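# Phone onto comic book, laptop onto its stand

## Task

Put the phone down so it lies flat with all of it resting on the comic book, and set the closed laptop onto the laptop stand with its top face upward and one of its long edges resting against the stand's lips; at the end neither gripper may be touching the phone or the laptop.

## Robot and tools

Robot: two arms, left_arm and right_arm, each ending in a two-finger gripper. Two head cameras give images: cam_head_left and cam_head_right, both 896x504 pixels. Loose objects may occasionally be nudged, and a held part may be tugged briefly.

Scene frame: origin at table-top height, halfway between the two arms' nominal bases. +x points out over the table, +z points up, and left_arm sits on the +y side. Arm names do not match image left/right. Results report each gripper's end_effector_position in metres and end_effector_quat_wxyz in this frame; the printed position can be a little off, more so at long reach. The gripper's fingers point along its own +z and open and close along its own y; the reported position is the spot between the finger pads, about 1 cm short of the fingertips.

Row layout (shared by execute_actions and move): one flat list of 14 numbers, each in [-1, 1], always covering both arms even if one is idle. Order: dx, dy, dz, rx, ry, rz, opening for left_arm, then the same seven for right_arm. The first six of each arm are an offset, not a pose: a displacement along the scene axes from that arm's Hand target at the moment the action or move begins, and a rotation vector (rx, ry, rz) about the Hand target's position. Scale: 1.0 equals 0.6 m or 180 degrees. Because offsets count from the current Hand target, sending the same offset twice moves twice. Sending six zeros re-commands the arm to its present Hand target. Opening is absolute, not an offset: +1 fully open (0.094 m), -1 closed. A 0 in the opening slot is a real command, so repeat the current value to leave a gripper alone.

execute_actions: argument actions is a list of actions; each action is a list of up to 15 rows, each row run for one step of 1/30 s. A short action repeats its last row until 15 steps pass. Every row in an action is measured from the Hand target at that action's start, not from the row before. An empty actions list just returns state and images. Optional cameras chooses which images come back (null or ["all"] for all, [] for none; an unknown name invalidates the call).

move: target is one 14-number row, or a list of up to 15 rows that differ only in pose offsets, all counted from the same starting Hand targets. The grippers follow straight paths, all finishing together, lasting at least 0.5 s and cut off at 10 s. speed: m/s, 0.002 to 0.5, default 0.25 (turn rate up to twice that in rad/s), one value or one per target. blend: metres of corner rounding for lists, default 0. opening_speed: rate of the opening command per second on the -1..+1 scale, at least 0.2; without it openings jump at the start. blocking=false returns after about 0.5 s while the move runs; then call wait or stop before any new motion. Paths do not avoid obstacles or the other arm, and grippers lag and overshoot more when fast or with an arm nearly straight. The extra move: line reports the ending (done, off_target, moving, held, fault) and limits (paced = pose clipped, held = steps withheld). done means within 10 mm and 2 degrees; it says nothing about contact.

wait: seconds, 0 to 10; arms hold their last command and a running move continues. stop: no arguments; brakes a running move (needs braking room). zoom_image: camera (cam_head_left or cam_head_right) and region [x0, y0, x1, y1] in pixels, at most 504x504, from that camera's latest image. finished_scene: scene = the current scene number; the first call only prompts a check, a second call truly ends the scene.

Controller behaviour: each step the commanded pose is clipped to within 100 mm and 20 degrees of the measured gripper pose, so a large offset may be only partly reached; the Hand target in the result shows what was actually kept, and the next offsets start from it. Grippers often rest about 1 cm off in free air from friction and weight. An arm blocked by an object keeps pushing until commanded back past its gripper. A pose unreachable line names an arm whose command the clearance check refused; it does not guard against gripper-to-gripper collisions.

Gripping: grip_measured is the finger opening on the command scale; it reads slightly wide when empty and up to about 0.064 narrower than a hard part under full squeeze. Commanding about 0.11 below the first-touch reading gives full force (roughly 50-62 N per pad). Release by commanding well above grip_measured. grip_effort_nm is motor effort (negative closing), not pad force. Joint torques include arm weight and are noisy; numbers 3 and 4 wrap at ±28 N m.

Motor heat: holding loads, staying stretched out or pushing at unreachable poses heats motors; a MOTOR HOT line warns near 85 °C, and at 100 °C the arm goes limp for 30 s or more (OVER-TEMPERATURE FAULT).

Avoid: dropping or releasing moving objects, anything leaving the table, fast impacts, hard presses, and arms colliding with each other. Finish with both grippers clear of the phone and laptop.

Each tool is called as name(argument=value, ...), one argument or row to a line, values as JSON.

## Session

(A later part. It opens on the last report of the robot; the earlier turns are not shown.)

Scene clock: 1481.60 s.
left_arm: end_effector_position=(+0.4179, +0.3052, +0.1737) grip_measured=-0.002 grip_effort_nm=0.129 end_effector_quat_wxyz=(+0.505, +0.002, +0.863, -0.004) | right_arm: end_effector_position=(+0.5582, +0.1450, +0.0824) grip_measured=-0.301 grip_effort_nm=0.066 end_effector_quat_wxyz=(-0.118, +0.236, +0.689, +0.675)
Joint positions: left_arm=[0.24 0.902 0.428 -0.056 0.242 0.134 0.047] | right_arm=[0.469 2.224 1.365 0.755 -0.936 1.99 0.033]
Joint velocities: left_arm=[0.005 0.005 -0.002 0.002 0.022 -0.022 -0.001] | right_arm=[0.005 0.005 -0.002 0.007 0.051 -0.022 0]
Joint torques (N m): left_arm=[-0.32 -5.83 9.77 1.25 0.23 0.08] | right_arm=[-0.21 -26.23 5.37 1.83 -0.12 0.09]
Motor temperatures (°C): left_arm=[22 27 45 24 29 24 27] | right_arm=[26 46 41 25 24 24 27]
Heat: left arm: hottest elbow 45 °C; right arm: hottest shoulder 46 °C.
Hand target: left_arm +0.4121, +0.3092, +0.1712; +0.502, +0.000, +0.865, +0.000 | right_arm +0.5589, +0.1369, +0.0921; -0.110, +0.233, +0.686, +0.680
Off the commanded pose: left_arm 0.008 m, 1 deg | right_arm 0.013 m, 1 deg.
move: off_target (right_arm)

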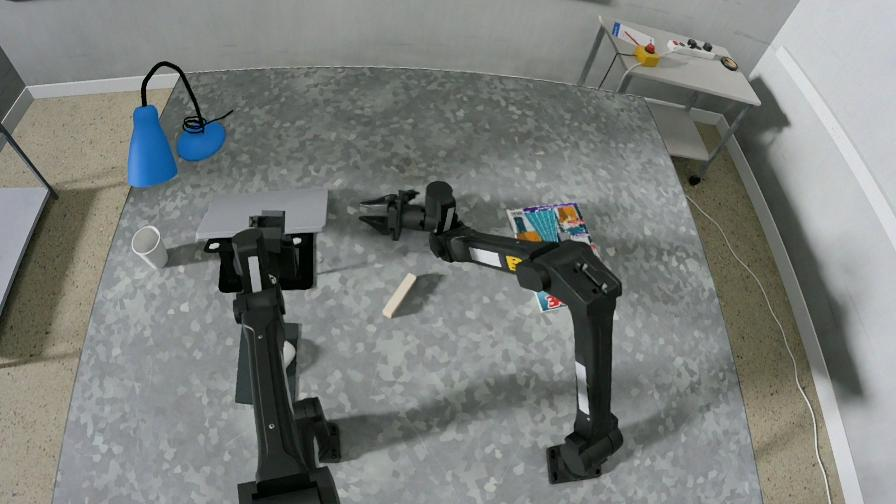

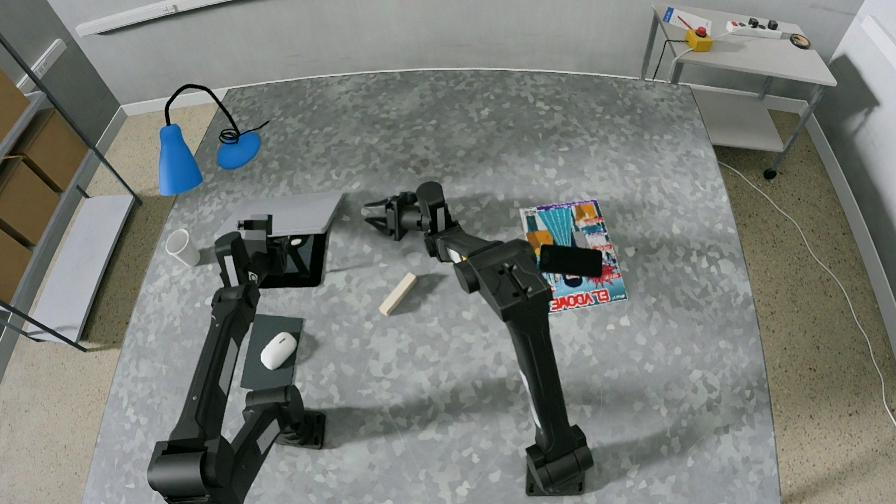

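move(
  target=[0.0, 0.0, -0.055, 0,0,0, 0.0, 0,0,0,0,0,0,-0.3],
  speed=0.04,
)

zoom_image(
  camera="cam_head_right",
  region=[230, 190, 330, 290],
)

zoom_image(
  camera="cam_head_left",
  region=[230, 190, 330, 290],
)

Scene clock: 1486.40 s.
left_arm: end_effector_position=(+0.4179, +0.3051, +0.1580) grip_measured=-0.002 grip_effort_nm=0.129 end_effector_quat_wxyz=(+0.518, +0.005, +0.855, -0.001) | right_arm: end_effector_position=(+0.5582, +0.1450, +0.0824) grip_measured=-0.301 grip_effort_nm=0.071 end_effector_quat_wxyz=(-0.118, +0.236, +0.689, +0.675)
Joint positions: left_arm=[0.241 0.939 0.378 0.064 0.245 0.135 0.047] | right_arm=[0.469 2.224 1.365 0.755 -0.936 1.99 0.033]
Joint velocities: left_arm=[-0.015 -0.005 0.002 -0.012 0.125 -0.037 0] | right_arm=[-0.015 -0.015 0.007 0.007 -0.022 0.066 0.001]
Joint torques (N m): left_arm=[-0.38 -3.55 8.44 2.07 0.08 0.08] | right_arm=[-0.32 -26.29 5.38 1.83 -0.12 0.09]
Motor temperatures (°C): left_arm=[22 27 44 24 29 24 27] | right_arm=[26 46 41 25 24 24 27]
Heat: left arm: hottest elbow 44 °C; right arm: hottest shoulder 46 °C.
Hand target: left_arm +0.4116, +0.3092, +0.1382; +0.502, +0.000, +0.865, +0.000 | right_arm +0.5589, +0.1369, +0.0921; -0.110, +0.233, +0.686, +0.680
Off the commanded pose: left_arm 0.021 m, 2 deg | right_arm 0.013 m, 1 deg.
move: off_target (left_arm, right_arm)

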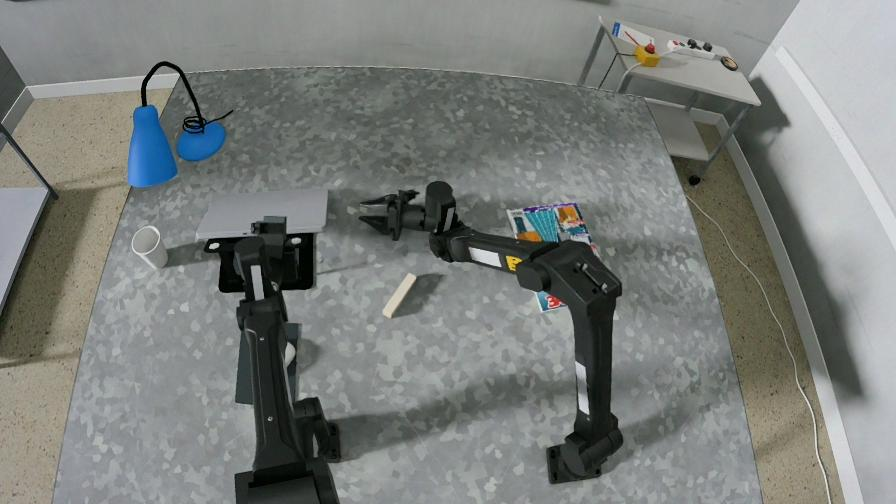

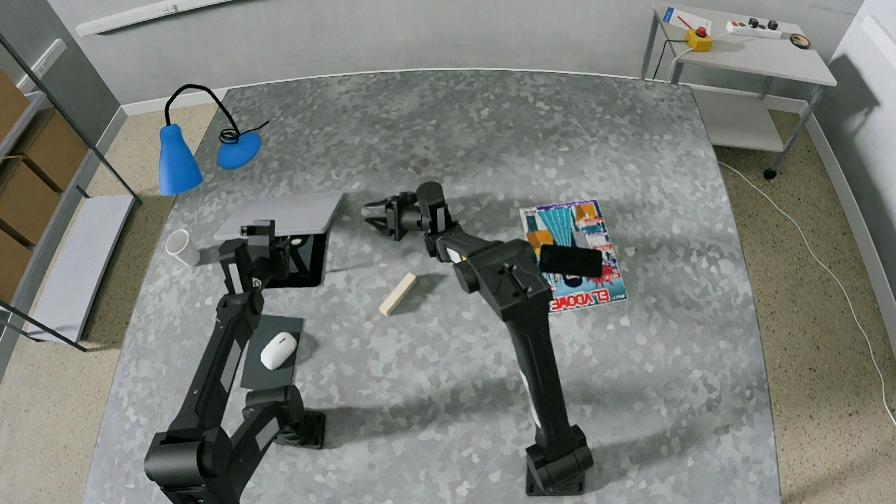

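Scaled by 5.040.

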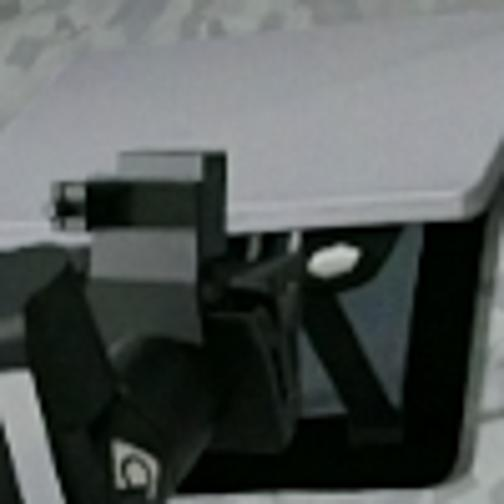

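Scaled by 5.040.

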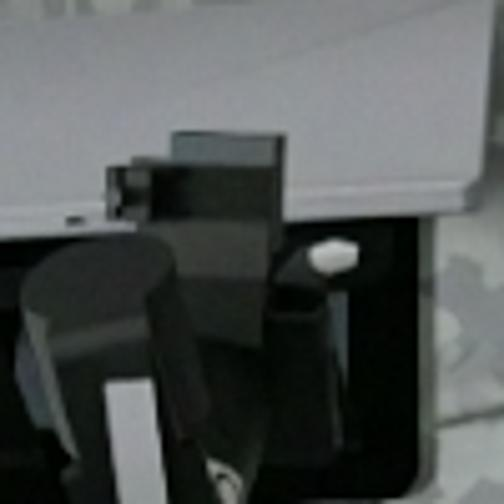

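move(
  target=[0.05, 0.0, -0.02, 0,0,0, 0.0, 0,0,0,0,0,0,-0.3],
  speed=0.03,
)

zoom_image(
  camera="cam_head_right",
  region=[230, 190, 330, 290],
)

zoom_image(
  camera="cam_head_left",
  region=[230, 190, 330, 290],
)

Scene clock: 1491.53 s.
left_arm: end_effector_position=(+0.4404, +0.3125, +0.1542) grip_measured=-0.002 grip_effort_nm=0.125 end_effector_quat_wxyz=(+0.535, -0.003, +0.845, +0.003) | right_arm: end_effector_position=(+0.5582, +0.1450, +0.0824) grip_measured=-0.301 grip_effort_nm=0.066 end_effector_quat_wxyz=(-0.118, +0.236, +0.689, +0.675)
Joint positions: left_arm=[0.238 1.049 0.394 0.201 0.233 0.114 0.047] | right_arm=[0.469 2.224 1.365 0.755 -0.936 1.99 0.033]
Joint velocities: left_arm=[-0.015 -0.005 -0.022 -0.002 0.007 -0.007 -0.001] | right_arm=[-0.015 -0.005 -0.002 -0.007 0.007 0.007 0]
Joint torques (N m): left_arm=[-2.49 -2.14 9.96 0.83 -0.44 0.17] | right_arm=[-0.15 -26.29 5.38 1.85 -0.11 0.09]
Motor temperatures (°C): left_arm=[22 27 44 24 29 24 27] | right_arm=[26 46 41 25 24 24 27]
Heat: left arm: hottest elbow 44 °C; right arm: hottest shoulder 46 °C.
Hand target: left_arm +0.4414, +0.3090, +0.1264; +0.502, +0.000, +0.865, +0.000 | right_arm +0.5589, +0.1369, +0.0921; -0.110, +0.233, +0.686, +0.680
Off the commanded pose: left_arm 0.028 m, 4 deg | right_arm 0.013 m, 1 deg.
move: off_target (left_arm, right_arm)

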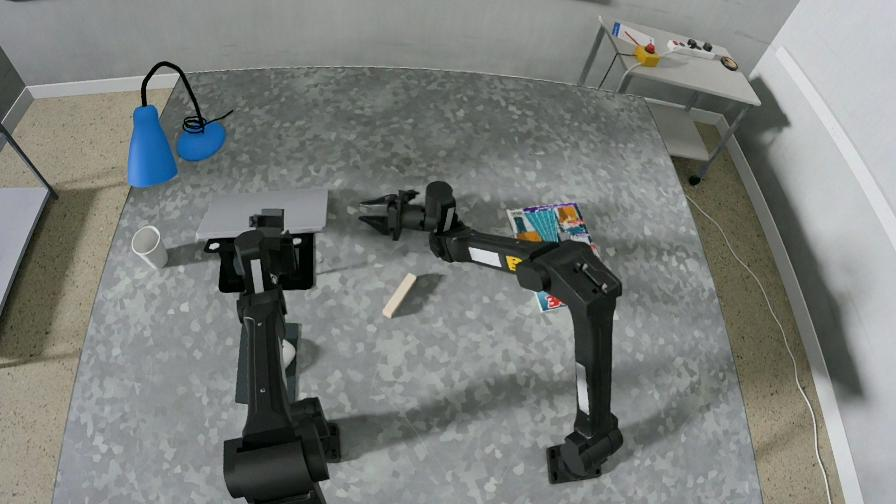

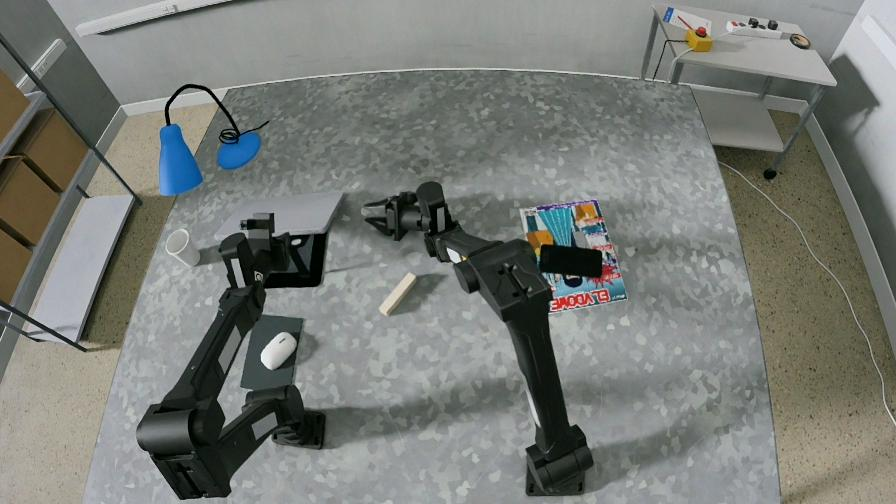

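Scaled by 5.040.

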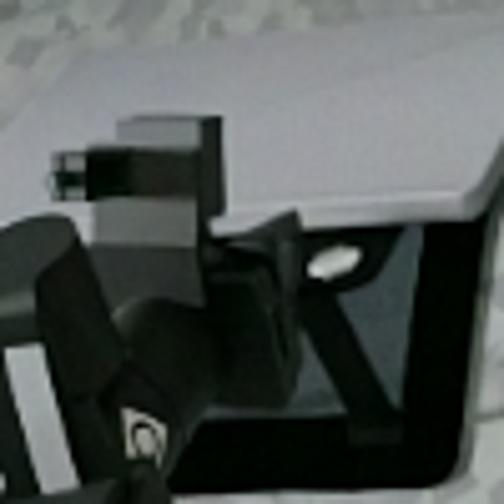

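Scaled by 5.040.

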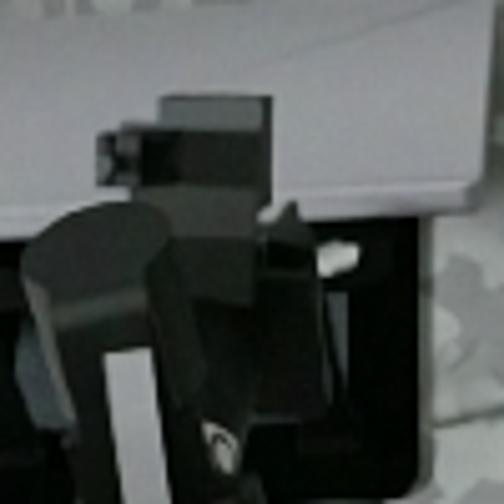

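move(
  target=[0.03, 0.0, 0.0, 0,0,0, 0.0, 0,0,0,0,0,0,-0.3],
  speed=0.03,
)

zoom_image(
  camera="cam_head_right",
  region=[230, 190, 330, 290],
)

zoom_image(
  camera="cam_head_left",
  region=[230, 190, 330, 290],
)

Scene clock: 1497.63 s.
left_arm: end_effector_position=(+0.4569, +0.3138, +0.1523) grip_measured=-0.002 grip_effort_nm=0.125 end_effector_quat_wxyz=(+0.532, -0.006, +0.847, +0.003) | right_arm: end_effector_position=(+0.5582, +0.1450, +0.0824) grip_measured=-0.301 grip_effort_nm=0.066 end_effector_quat_wxyz=(-0.118, +0.236, +0.689, +0.675)
Joint positions: left_arm=[0.225 1.112 0.431 0.221 0.216 0.105 0.047] | right_arm=[0.469 2.224 1.365 0.755 -0.936 1.99 0.033]
Joint velocities: left_arm=[-0.005 0.005 -0.007 -0.027 -0.007 0.037 0.001] | right_arm=[-0.024 -0.015 0.002 -0.007 -0.066 0.007 0]
Joint torques (N m): left_arm=[-2.49 -2.61 10.06 1.14 -0.37 0.17] | right_arm=[-0.15 -26.29 5.37 1.83 -0.12 0.09]
Motor temperatures (°C): left_arm=[22 27 44 24 29 24 27] | right_arm=[26 46 40 25 24 24 27]
Heat: left arm: hottest elbow 44 °C; right arm: hottest shoulder 46 °C.
Hand target: left_arm +0.4594, +0.3088, +0.1263; +0.502, +0.000, +0.865, +0.000 | right_arm +0.5589, +0.1369, +0.0921; -0.110, +0.233, +0.686, +0.680
Off the commanded pose: left_arm 0.027 m, 4 deg | right_arm 0.013 m, 1 deg.
move: off_target (left_arm, right_arm)

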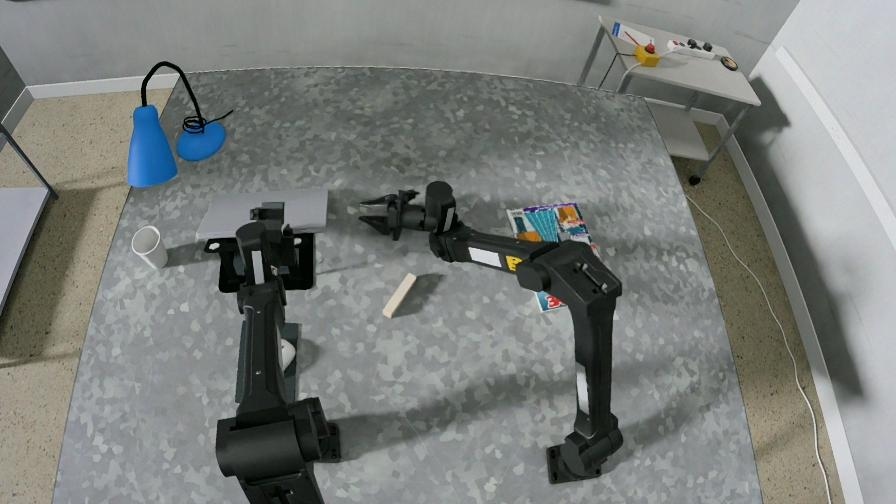

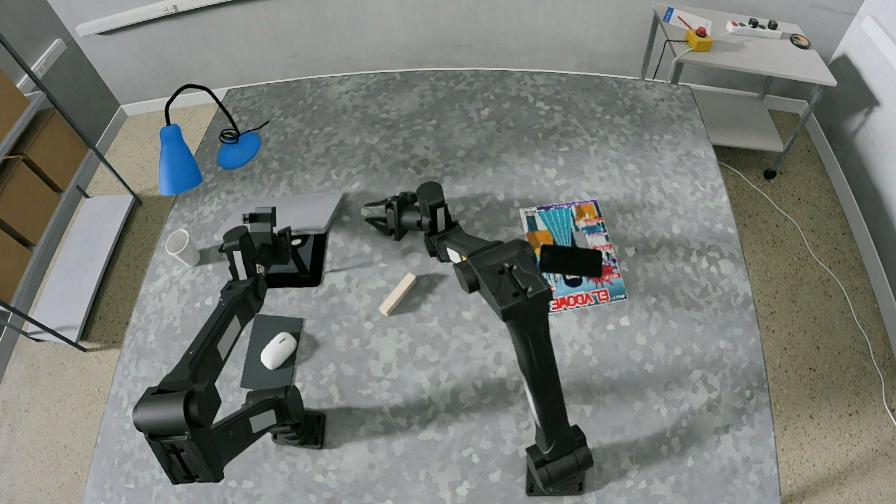

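Scaled by 5.040.

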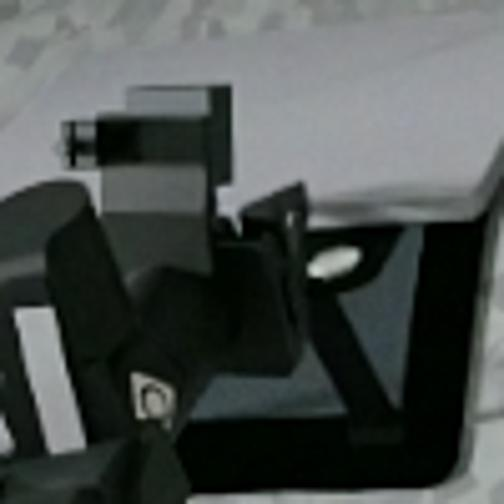

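Scaled by 5.040.

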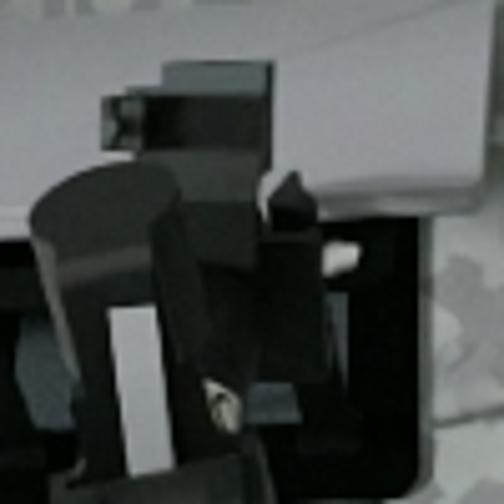

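move(
  target=[
    [-0.02, 0.0, 0.12, 0,0,0, 0.0, 0,0,0,0,0,0,-0.3],
    [-0.1, 0.0, 0.22, 0,0,0, 0.0, 0,0,0,0,0,0,-0.3],
  ],
  speed=0.1,
  cameras=[],
)

move(
  target=[0.01, 0.0, 0.05, 0,0.25,0, 0.0, 0,0,0,0,0,0,-0.3],
  speed=0.2,
)

zoom_image(
  camera="cam_head_right",
  region=[200, 180, 350, 300],
)

zoom_image(
  camera="cam_head_left",
  region=[190, 180, 340, 300],
)

Scene clock: 1509.80 s.
left_arm: end_effector_position=(+0.3870, +0.2997, +0.2115) grip_measured=-0.002 grip_effort_nm=0.120 end_effector_quat_wxyz=(+0.469, -0.004, +0.883, -0.013) | right_arm: end_effector_position=(+0.5582, +0.1450, +0.0824) grip_measured=-0.301 grip_effort_nm=0.066 end_effector_quat_wxyz=(-0.118, +0.236, +0.689, +0.675)
Joint positions: left_arm=[0.252 0.739 0.513 -0.389 0.252 0.142 0.047] | right_arm=[0.469 2.224 1.365 0.755 -0.936 1.99 0.033]
Joint velocities: left_arm=[-0.015 0.005 0.002 0.007 -0.022 -0.095 0] | right_arm=[-0.024 -0.015 -0.002 -0.002 0.037 0.007 0]
Joint torques (N m): left_arm=[0.15 -4.95 18.65 1.21 0.2 0.11] | right_arm=[-0.32 -26.29 5.35 1.85 -0.12 0.08]
Motor temperatures (°C): left_arm=[22 27 43 24 29 24 27] | right_arm=[26 47 40 25 24 24 26]
Heat: left arm: hottest elbow 43 °C; right arm: hottest shoulder 47 °C.
Hand target: left_arm +0.4012, +0.3092, +0.2578; +0.502, +0.000, +0.865, +0.000 | right_arm +0.5589, +0.1369, +0.0921; -0.110, +0.233, +0.686, +0.680
Off the commanded pose: left_arm 0.049 m, 5 deg | right_arm 0.013 m, 1 deg.
move: off_target (left_arm, right_arm)
No camera images: "cameras" was empty.

Scene clock: 1512.47 s.
left_arm: end_effector_position=(+0.3901, +0.3102, +0.2586) grip_measured=-0.002 grip_effort_nm=0.125 end_effector_quat_wxyz=(+0.108, -0.008, +0.994, -0.001) | right_arm: end_effector_position=(+0.5582, +0.1450, +0.0824) grip_measured=-0.301 grip_effort_nm=0.066 end_effector_quat_wxyz=(-0.118, +0.236, +0.689, +0.675)
Joint positions: left_arm=[0.181 1.153 1.139 -1.345 0.045 0.188 0.047] | right_arm=[0.469 2.224 1.365 0.755 -0.936 1.99 0.033]
Joint velocities: left_arm=[0.005 0.005 0.012 -0.002 0.037 0.022 -0.001] | right_arm=[-0.024 -0.005 -0.007 -0.012 0.037 0.037 0.001]
Joint torques (N m): left_arm=[-3.08 -8.64 17.69 0.28 -0.11 0.07] | right_arm=[-0.21 -26.23 5.39 1.84 -0.12 0.09]
Motor temperatures (°C): left_arm=[22 27 44 24 28 24 27] | right_arm=[26 47 40 25 24 24 26]
Heat: left arm: hottest elbow 44 °C; right arm: hottest shoulder 47 °C.
Hand target: left_arm +0.4084, +0.3090, +0.2870; +0.133, +0.000, +0.991, +0.005 | right_arm +0.5589, +0.1369, +0.0921; -0.110, +0.233, +0.686, +0.680
Off the commanded pose: left_arm 0.034 m, 3 deg | right_arm 0.013 m, 1 deg.
move: off_target (left_arm, right_arm)

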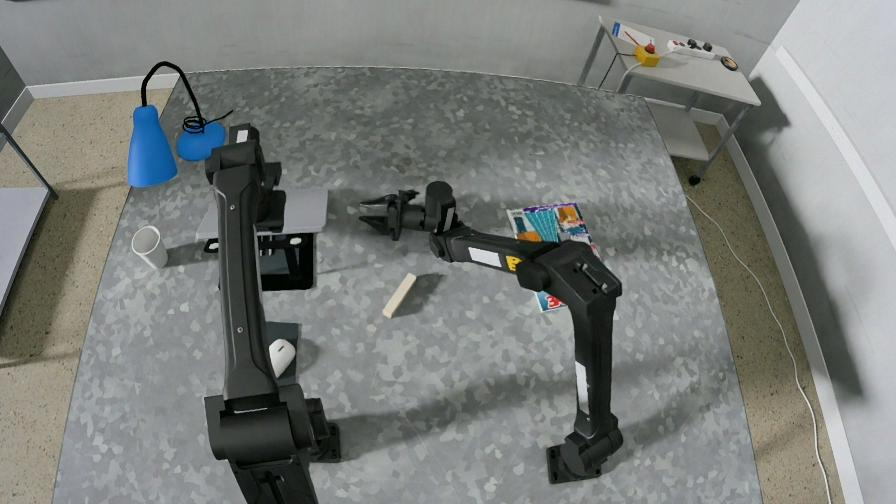

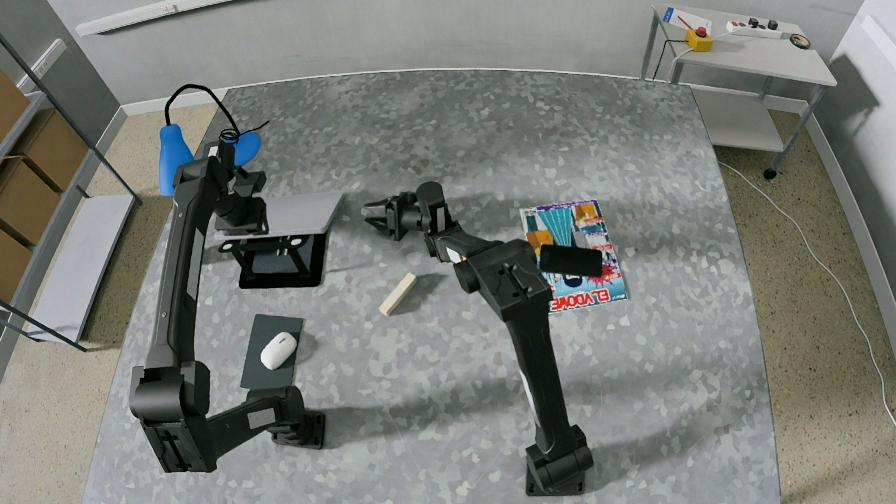

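Scaled by 3.360.

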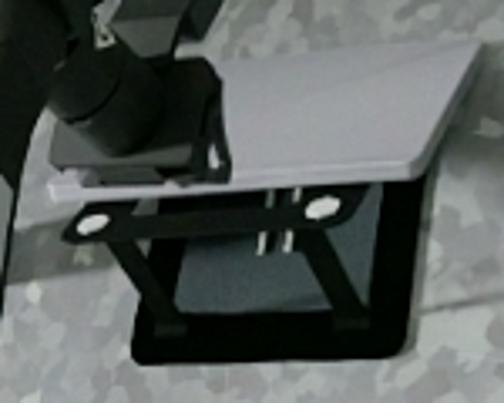

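Scaled by 3.360.

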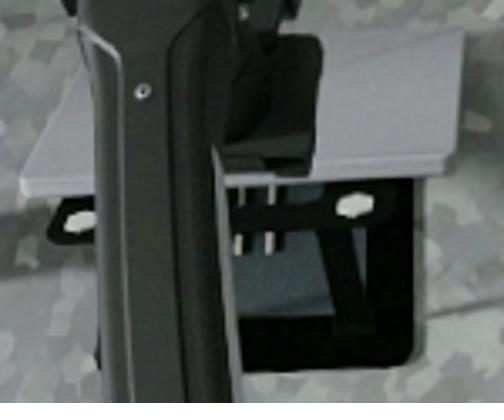

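move(
  target=[0.0, 0.077, -0.16, 0,0,0, 0.0, 0,0,0,0,0,0,-0.3],
  speed=0.1,
)

zoom_image(
  camera="cam_head_right",
  region=[200, 180, 350, 300],
)

zoom_image(
  camera="cam_head_left",
  region=[190, 180, 340, 300],
)

Scene clock: 1520.17 s.
left_arm: end_effector_position=(+0.4074, +0.3494, +0.1969) grip_measured=-0.002 grip_effort_nm=0.120 end_effector_quat_wxyz=(+0.132, +0.003, +0.991, +0.006) | right_arm: end_effector_position=(+0.5582, +0.1450, +0.0824) grip_measured=-0.301 grip_effort_nm=0.066 end_effector_quat_wxyz=(-0.118, +0.236, +0.689, +0.675)
Joint positions: left_arm=[0.281 1.212 1.015 -1.117 0.069 0.306 0.047] | right_arm=[0.469 2.224 1.365 0.755 -0.936 1.99 0.033]
Joint velocities: left_arm=[-0.015 -0.005 -0.007 0.002 0.007 -0.051 -0.001] | right_arm=[0.005 0.005 0.012 -0.002 -0.037 -0.022 -0.001]
Joint torques (N m): left_arm=[-0.5 -9.93 10.07 1.36 0.22 0.14] | right_arm=[-0.21 -26.29 5.38 1.83 -0.12 0.09]
Motor temperatures (°C): left_arm=[22 27 45 24 28 24 27] | right_arm=[26 47 40 25 24 24 26]
Heat: left arm: hottest elbow 45 °C; right arm: hottest shoulder 47 °C.
Hand target: left_arm +0.4078, +0.3546, +0.1908; +0.132, +0.000, +0.991, +0.006 | right_arm +0.5589, +0.1369, +0.0921; -0.110, +0.233, +0.686, +0.680
Off the commanded pose: left_arm 0.008 m, 0 deg | right_arm 0.013 m, 1 deg.
move: off_target (right_arm)

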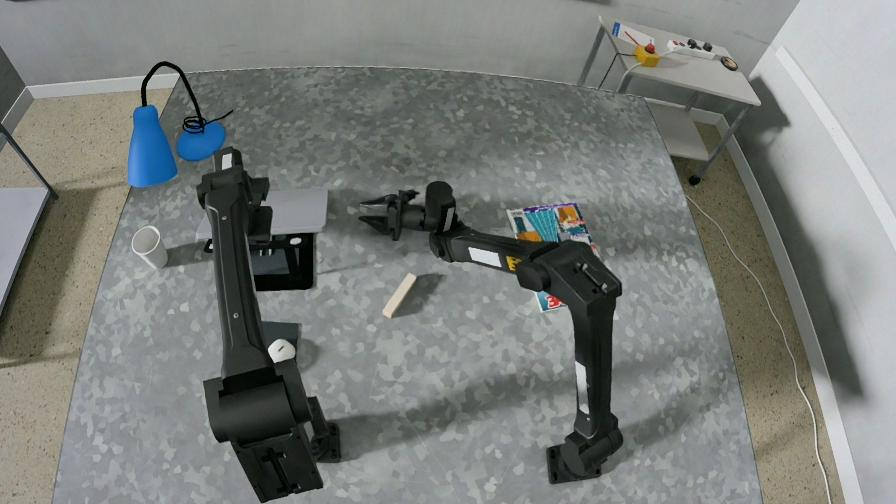

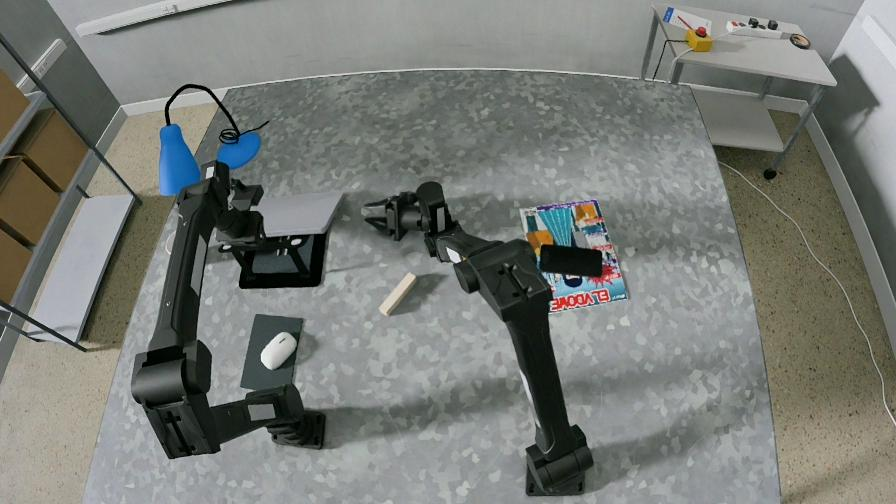

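Scaled by 3.360.

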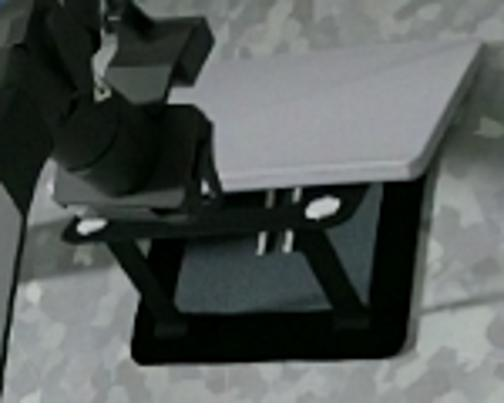

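Scaled by 3.360.

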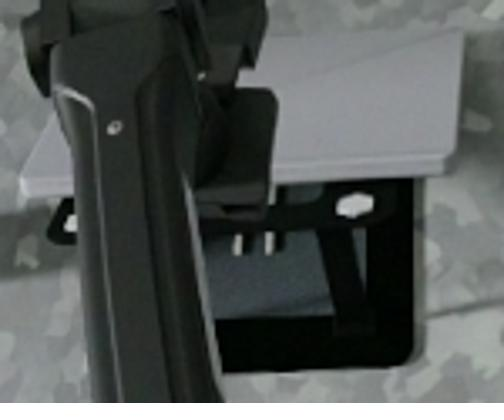

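move(
  target=[0.017, 0.0, -0.085, 0,0,0, 0.0, 0,0,0,0,0,0,-0.3],
  speed=0.05,
)

zoom_image(
  camera="cam_head_right",
  region=[200, 180, 350, 300],
)

zoom_image(
  camera="cam_head_left",
  region=[190, 180, 340, 300],
)

Scene clock: 1524.37 s.
left_arm: end_effector_position=(+0.4214, +0.3539, +0.1548) grip_measured=-0.002 grip_effort_nm=0.125 end_effector_quat_wxyz=(+0.145, +0.003, +0.989, +0.010) | right_arm: end_effector_position=(+0.5582, +0.1450, +0.0824) grip_measured=-0.301 grip_effort_nm=0.066 end_effector_quat_wxyz=(-0.118, +0.236, +0.689, +0.675)
Joint positions: left_arm=[0.281 1.267 0.943 -0.963 0.069 0.306 0.047] | right_arm=[0.469 2.224 1.365 0.755 -0.936 1.99 0.033]
Joint velocities: left_arm=[-0.005 -0.005 0.002 -0.007 -0.037 0.037 -0.001] | right_arm=[-0.005 -0.005 0.002 -0.002 -0.037 0.037 0]
Joint torques (N m): left_arm=[-1.2 -9.23 8.64 1.29 0.11 0.02] | right_arm=[-0.21 -26.17 5.39 1.83 -0.12 0.08]
Motor temperatures (°C): left_arm=[22 27 45 24 28 24 27] | right_arm=[26 47 40 25 24 24 26]
Heat: left arm: hottest elbow 45 °C; right arm: hottest shoulder 47 °C.
Hand target: left_arm +0.4176, +0.3541, +0.1399; +0.132, +0.000, +0.991, +0.006 | right_arm +0.5589, +0.1369, +0.0921; -0.110, +0.233, +0.686, +0.680
Off the commanded pose: left_arm 0.015 m, 2 deg | right_arm 0.013 m, 1 deg.
move: off_target (left_arm, right_arm)

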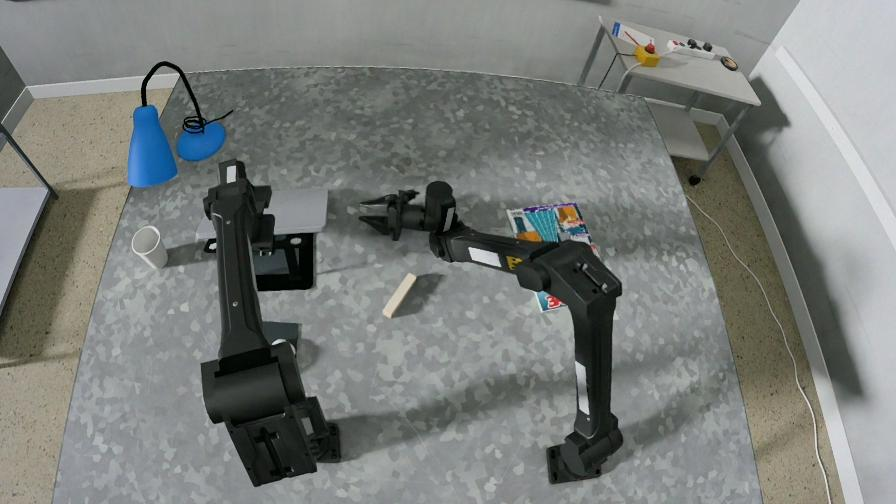

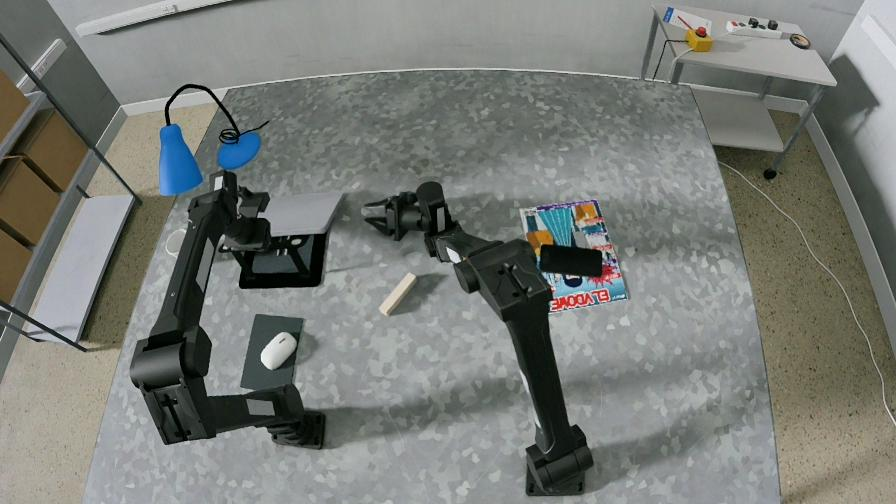

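Scaled by 3.360.

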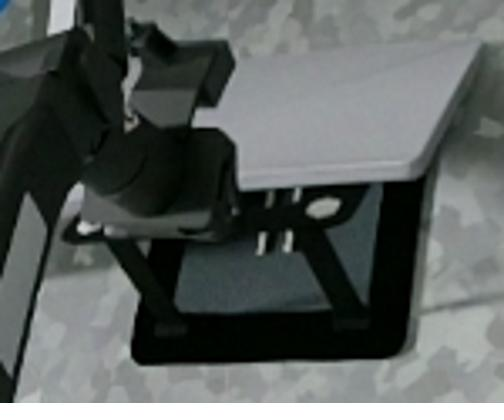

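Scaled by 3.360.

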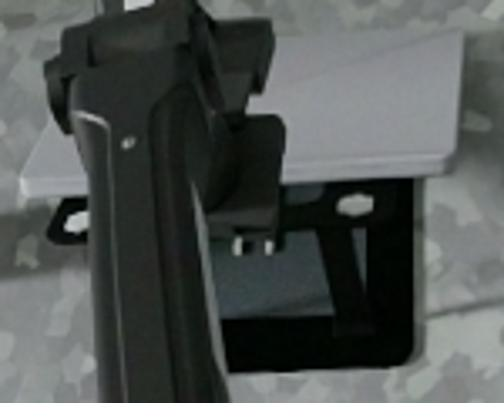

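move(
  target=[0.05, 0.0, -0.01, 0,0,0, 0.0, 0,0,0,0,0,0,-0.3],
  speed=0.03,
)

zoom_image(
  camera="cam_head_left",
  region=[280, 180, 345, 250],
)

zoom_image(
  camera="cam_head_right",
  region=[200, 180, 350, 300],
)

Scene clock: 1528.30 s.
left_arm: end_effector_position=(+0.4394, +0.3565, +0.1420) grip_measured=-0.002 grip_effort_nm=0.125 end_effector_quat_wxyz=(+0.145, -0.005, +0.989, +0.008) | right_arm: end_effector_position=(+0.5582, +0.1450, +0.0824) grip_measured=-0.301 grip_effort_nm=0.071 end_effector_quat_wxyz=(-0.118, +0.236, +0.689, +0.675)
Joint positions: left_arm=[0.274 1.328 0.962 -0.92 0.07 0.282 0.047] | right_arm=[0.469 2.224 1.365 0.755 -0.936 1.99 0.033]
Joint velocities: left_arm=[0.005 -0.015 -0.002 -0.012 0.037 -0.037 -0.001] | right_arm=[-0.005 -0.005 0.007 0.017 0.022 0.007 0]
Joint torques (N m): left_arm=[-2.14 -8.76 12.16 0.59 -0.13 -0.05] | right_arm=[-0.21 -26.29 5.38 1.84 -0.12 0.08]
Motor temperatures (°C): left_arm=[22 27 44 24 28 24 27] | right_arm=[26 47 40 25 24 24 26]
Heat: left arm: hottest elbow 44 °C; right arm: hottest shoulder 47 °C.
Hand target: left_arm +0.4474, +0.3535, +0.1338; +0.132, +0.000, +0.991, +0.006 | right_arm +0.5589, +0.1369, +0.0921; -0.110, +0.233, +0.686, +0.680
Off the commanded pose: left_arm 0.012 m, 2 deg | right_arm 0.013 m, 1 deg.
move: off_target (left_arm, right_arm)

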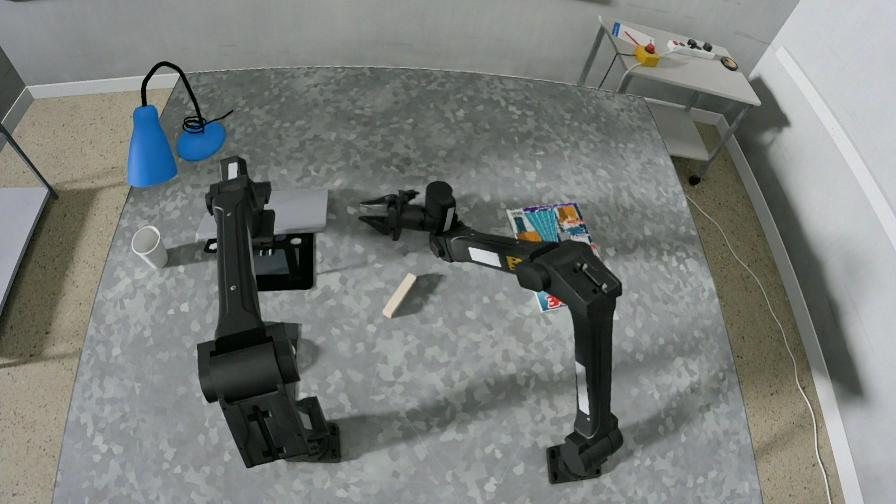

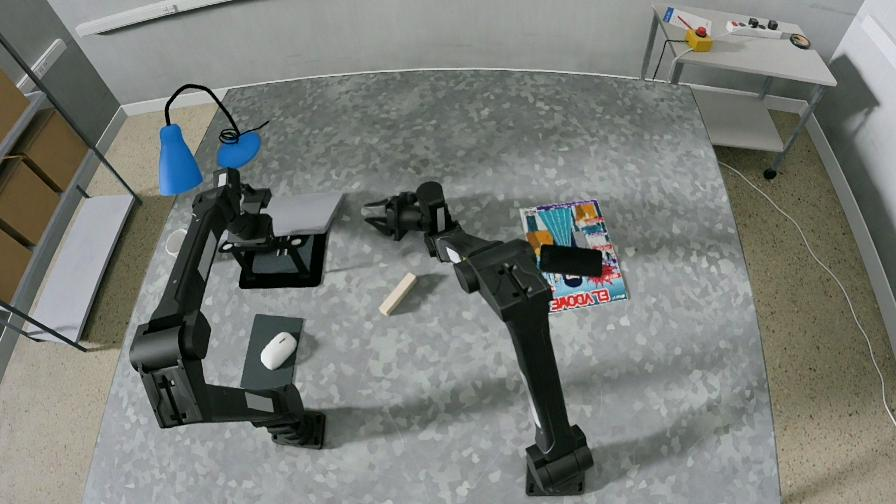

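Scaled by 7.200.

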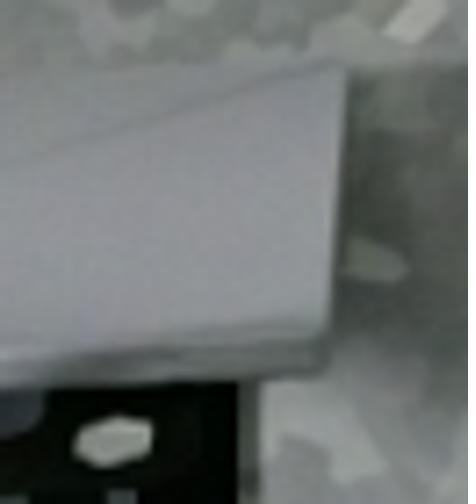

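Scaled by 3.360.

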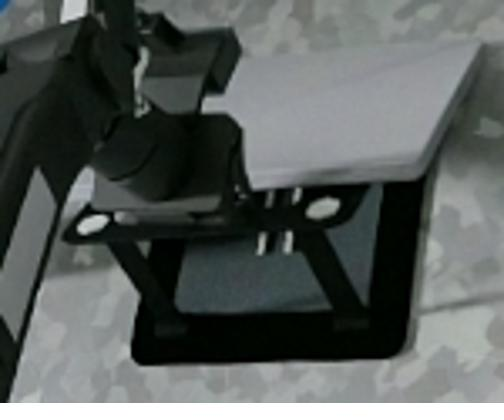

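move(
  target=[0.04, 0.0, -0.018, 0,0,0, 0.0, 0,0,0,0,0,0,-0.3],
  speed=0.03,
)

zoom_image(
  camera="cam_head_left",
  region=[280, 180, 345, 250],
)

zoom_image(
  camera="cam_head_right",
  region=[200, 180, 350, 300],
)

Scene clock: 1531.83 s.
left_arm: end_effector_position=(+0.4537, +0.3552, +0.1302) grip_measured=-0.002 grip_effort_nm=0.125 end_effector_quat_wxyz=(+0.139, -0.008, +0.990, +0.007) | right_arm: end_effector_position=(+0.5582, +0.1450, +0.0824) grip_measured=-0.301 grip_effort_nm=0.066 end_effector_quat_wxyz=(-0.118, +0.236, +0.689, +0.675)
Joint positions: left_arm=[0.258 1.382 0.983 -0.898 0.062 0.263 0.047] | right_arm=[0.469 2.224 1.365 0.755 -0.936 1.99 0.033]
Joint velocities: left_arm=[-0.005 -0.005 0.007 -0.012 -0.022 0.051 0] | right_arm=[-0.015 -0.005 0.002 -0.002 -0.066 -0.022 0.001]
Joint torques (N m): left_arm=[-1.96 -7.53 13.72 0.94 -0.06 0.02] | right_arm=[-0.26 -26.29 5.35 1.85 -0.12 0.09]
Motor temperatures (°C): left_arm=[22 27 44 24 28 24 27] | right_arm=[26 47 40 25 24 24 26]
Heat: left arm: hottest elbow 44 °C; right arm: hottest shoulder 47 °C.
Hand target: left_arm +0.4713, +0.3531, +0.1229; +0.132, +0.000, +0.991, +0.005 | right_arm +0.5589, +0.1369, +0.0921; -0.110, +0.233, +0.686, +0.680
Off the commanded pose: left_arm 0.019 m, 1 deg | right_arm 0.013 m, 1 deg.
move: off_target (left_arm, right_arm)

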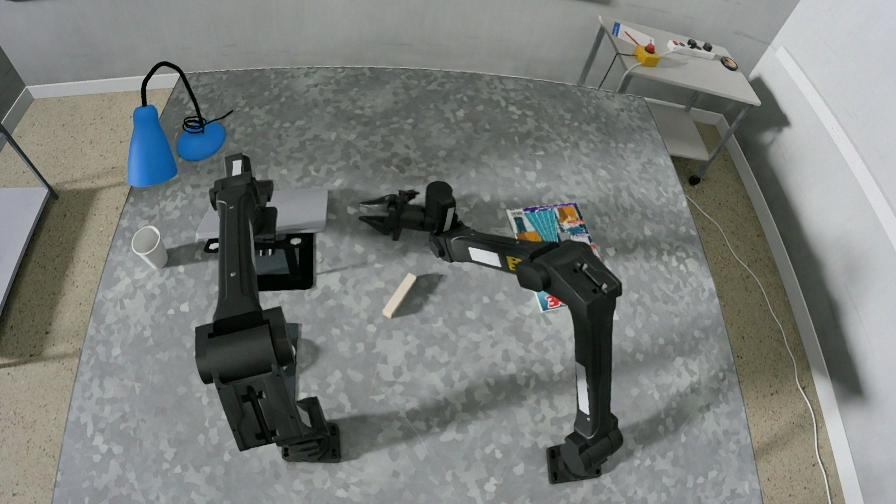

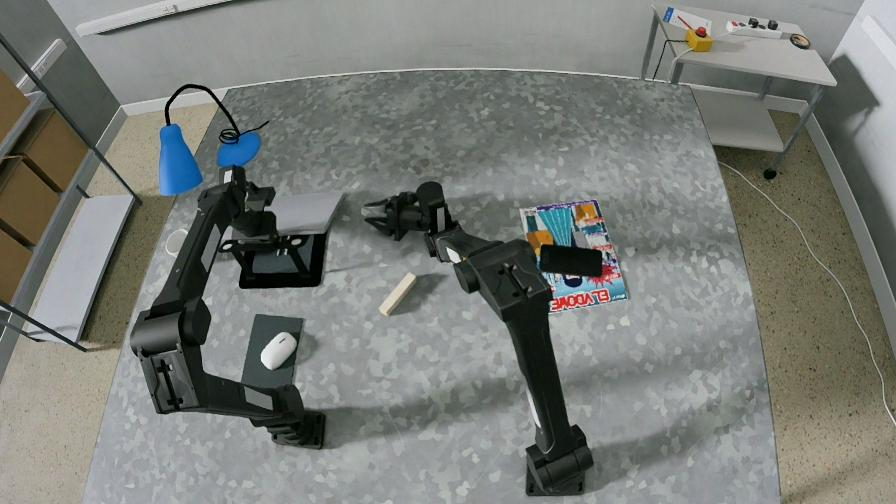

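Scaled by 7.200.

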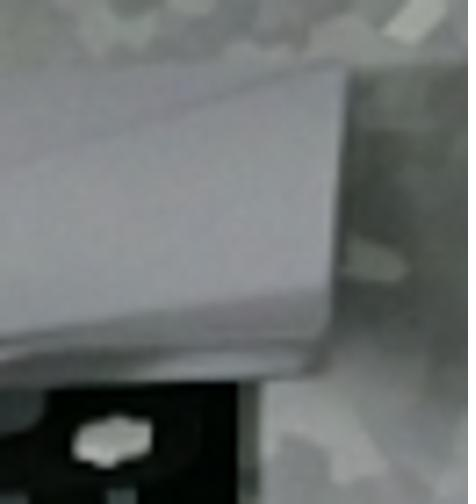

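Scaled by 3.360.

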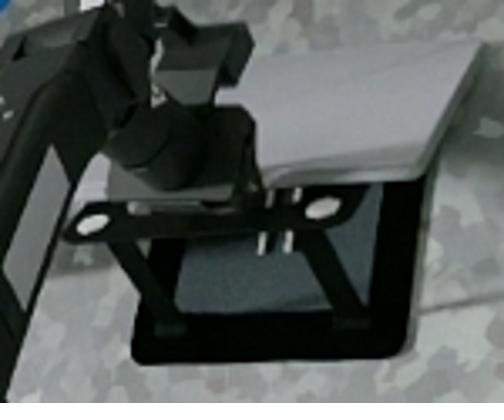

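move(
  target=[0.03, 0.0, -0.008, 0,0,0, 0.0, 0,0,0,0,0,0,-0.3],
  speed=0.02,
)

zoom_image(
  camera="cam_head_left",
  region=[280, 180, 345, 250],
)

zoom_image(
  camera="cam_head_right",
  region=[200, 180, 350, 300],
)

Scene clock: 1535.37 s.
left_arm: end_effector_position=(+0.4563, +0.3555, +0.1298) grip_measured=-0.002 grip_effort_nm=0.125 end_effector_quat_wxyz=(+0.129, -0.014, +0.991, +0.009) | right_arm: end_effector_position=(+0.5582, +0.1450, +0.0824) grip_measured=-0.301 grip_effort_nm=0.071 end_effector_quat_wxyz=(-0.118, +0.236, +0.689, +0.675)
Joint positions: left_arm=[0.253 1.4 1.002 -0.919 0.051 0.246 0.047] | right_arm=[0.469 2.224 1.365 0.755 -0.936 1.99 0.033]
Joint velocities: left_arm=[-0.005 0.005 -0.002 -0.002 -0.022 0.051 0] | right_arm=[-0.024 -0.015 -0.007 0.002 -0.037 0.037 0]
Joint torques (N m): left_arm=[-3.19 -5.71 14.87 2.15 0.29 0.07] | right_arm=[-0.15 -26.29 5.37 1.85 -0.12 0.08]
Motor temperatures (°C): left_arm=[22 27 44 24 28 24 27] | right_arm=[26 47 40 25 24 24 26]
Heat: left arm: hottest elbow 44 °C; right arm: hottest shoulder 47 °C.
Hand target: left_arm +0.4894, +0.3528, +0.1182; +0.133, +0.000, +0.991, +0.006 | right_arm +0.5589, +0.1369, +0.0921; -0.110, +0.233, +0.686, +0.680
Off the commanded pose: left_arm 0.035 m, 2 deg | right_arm 0.013 m, 1 deg.
move: off_target (left_arm, right_arm)

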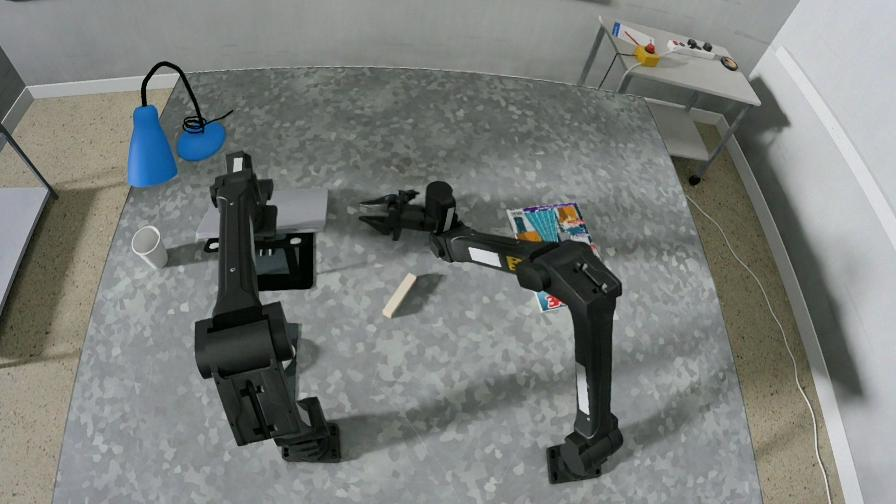

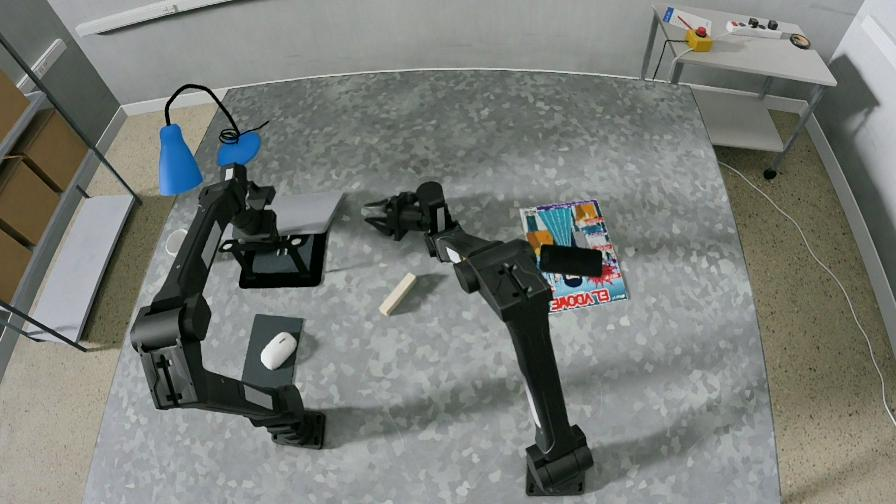

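Scaled by 7.200.

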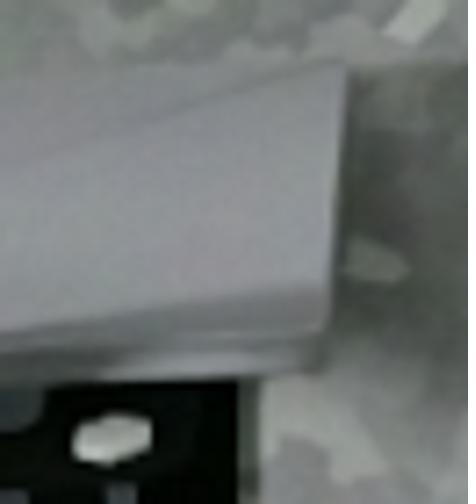

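Scaled by 3.360.

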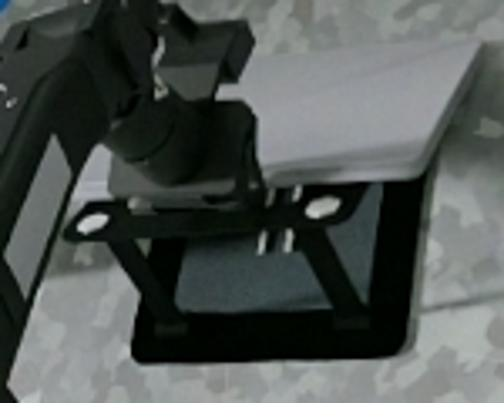

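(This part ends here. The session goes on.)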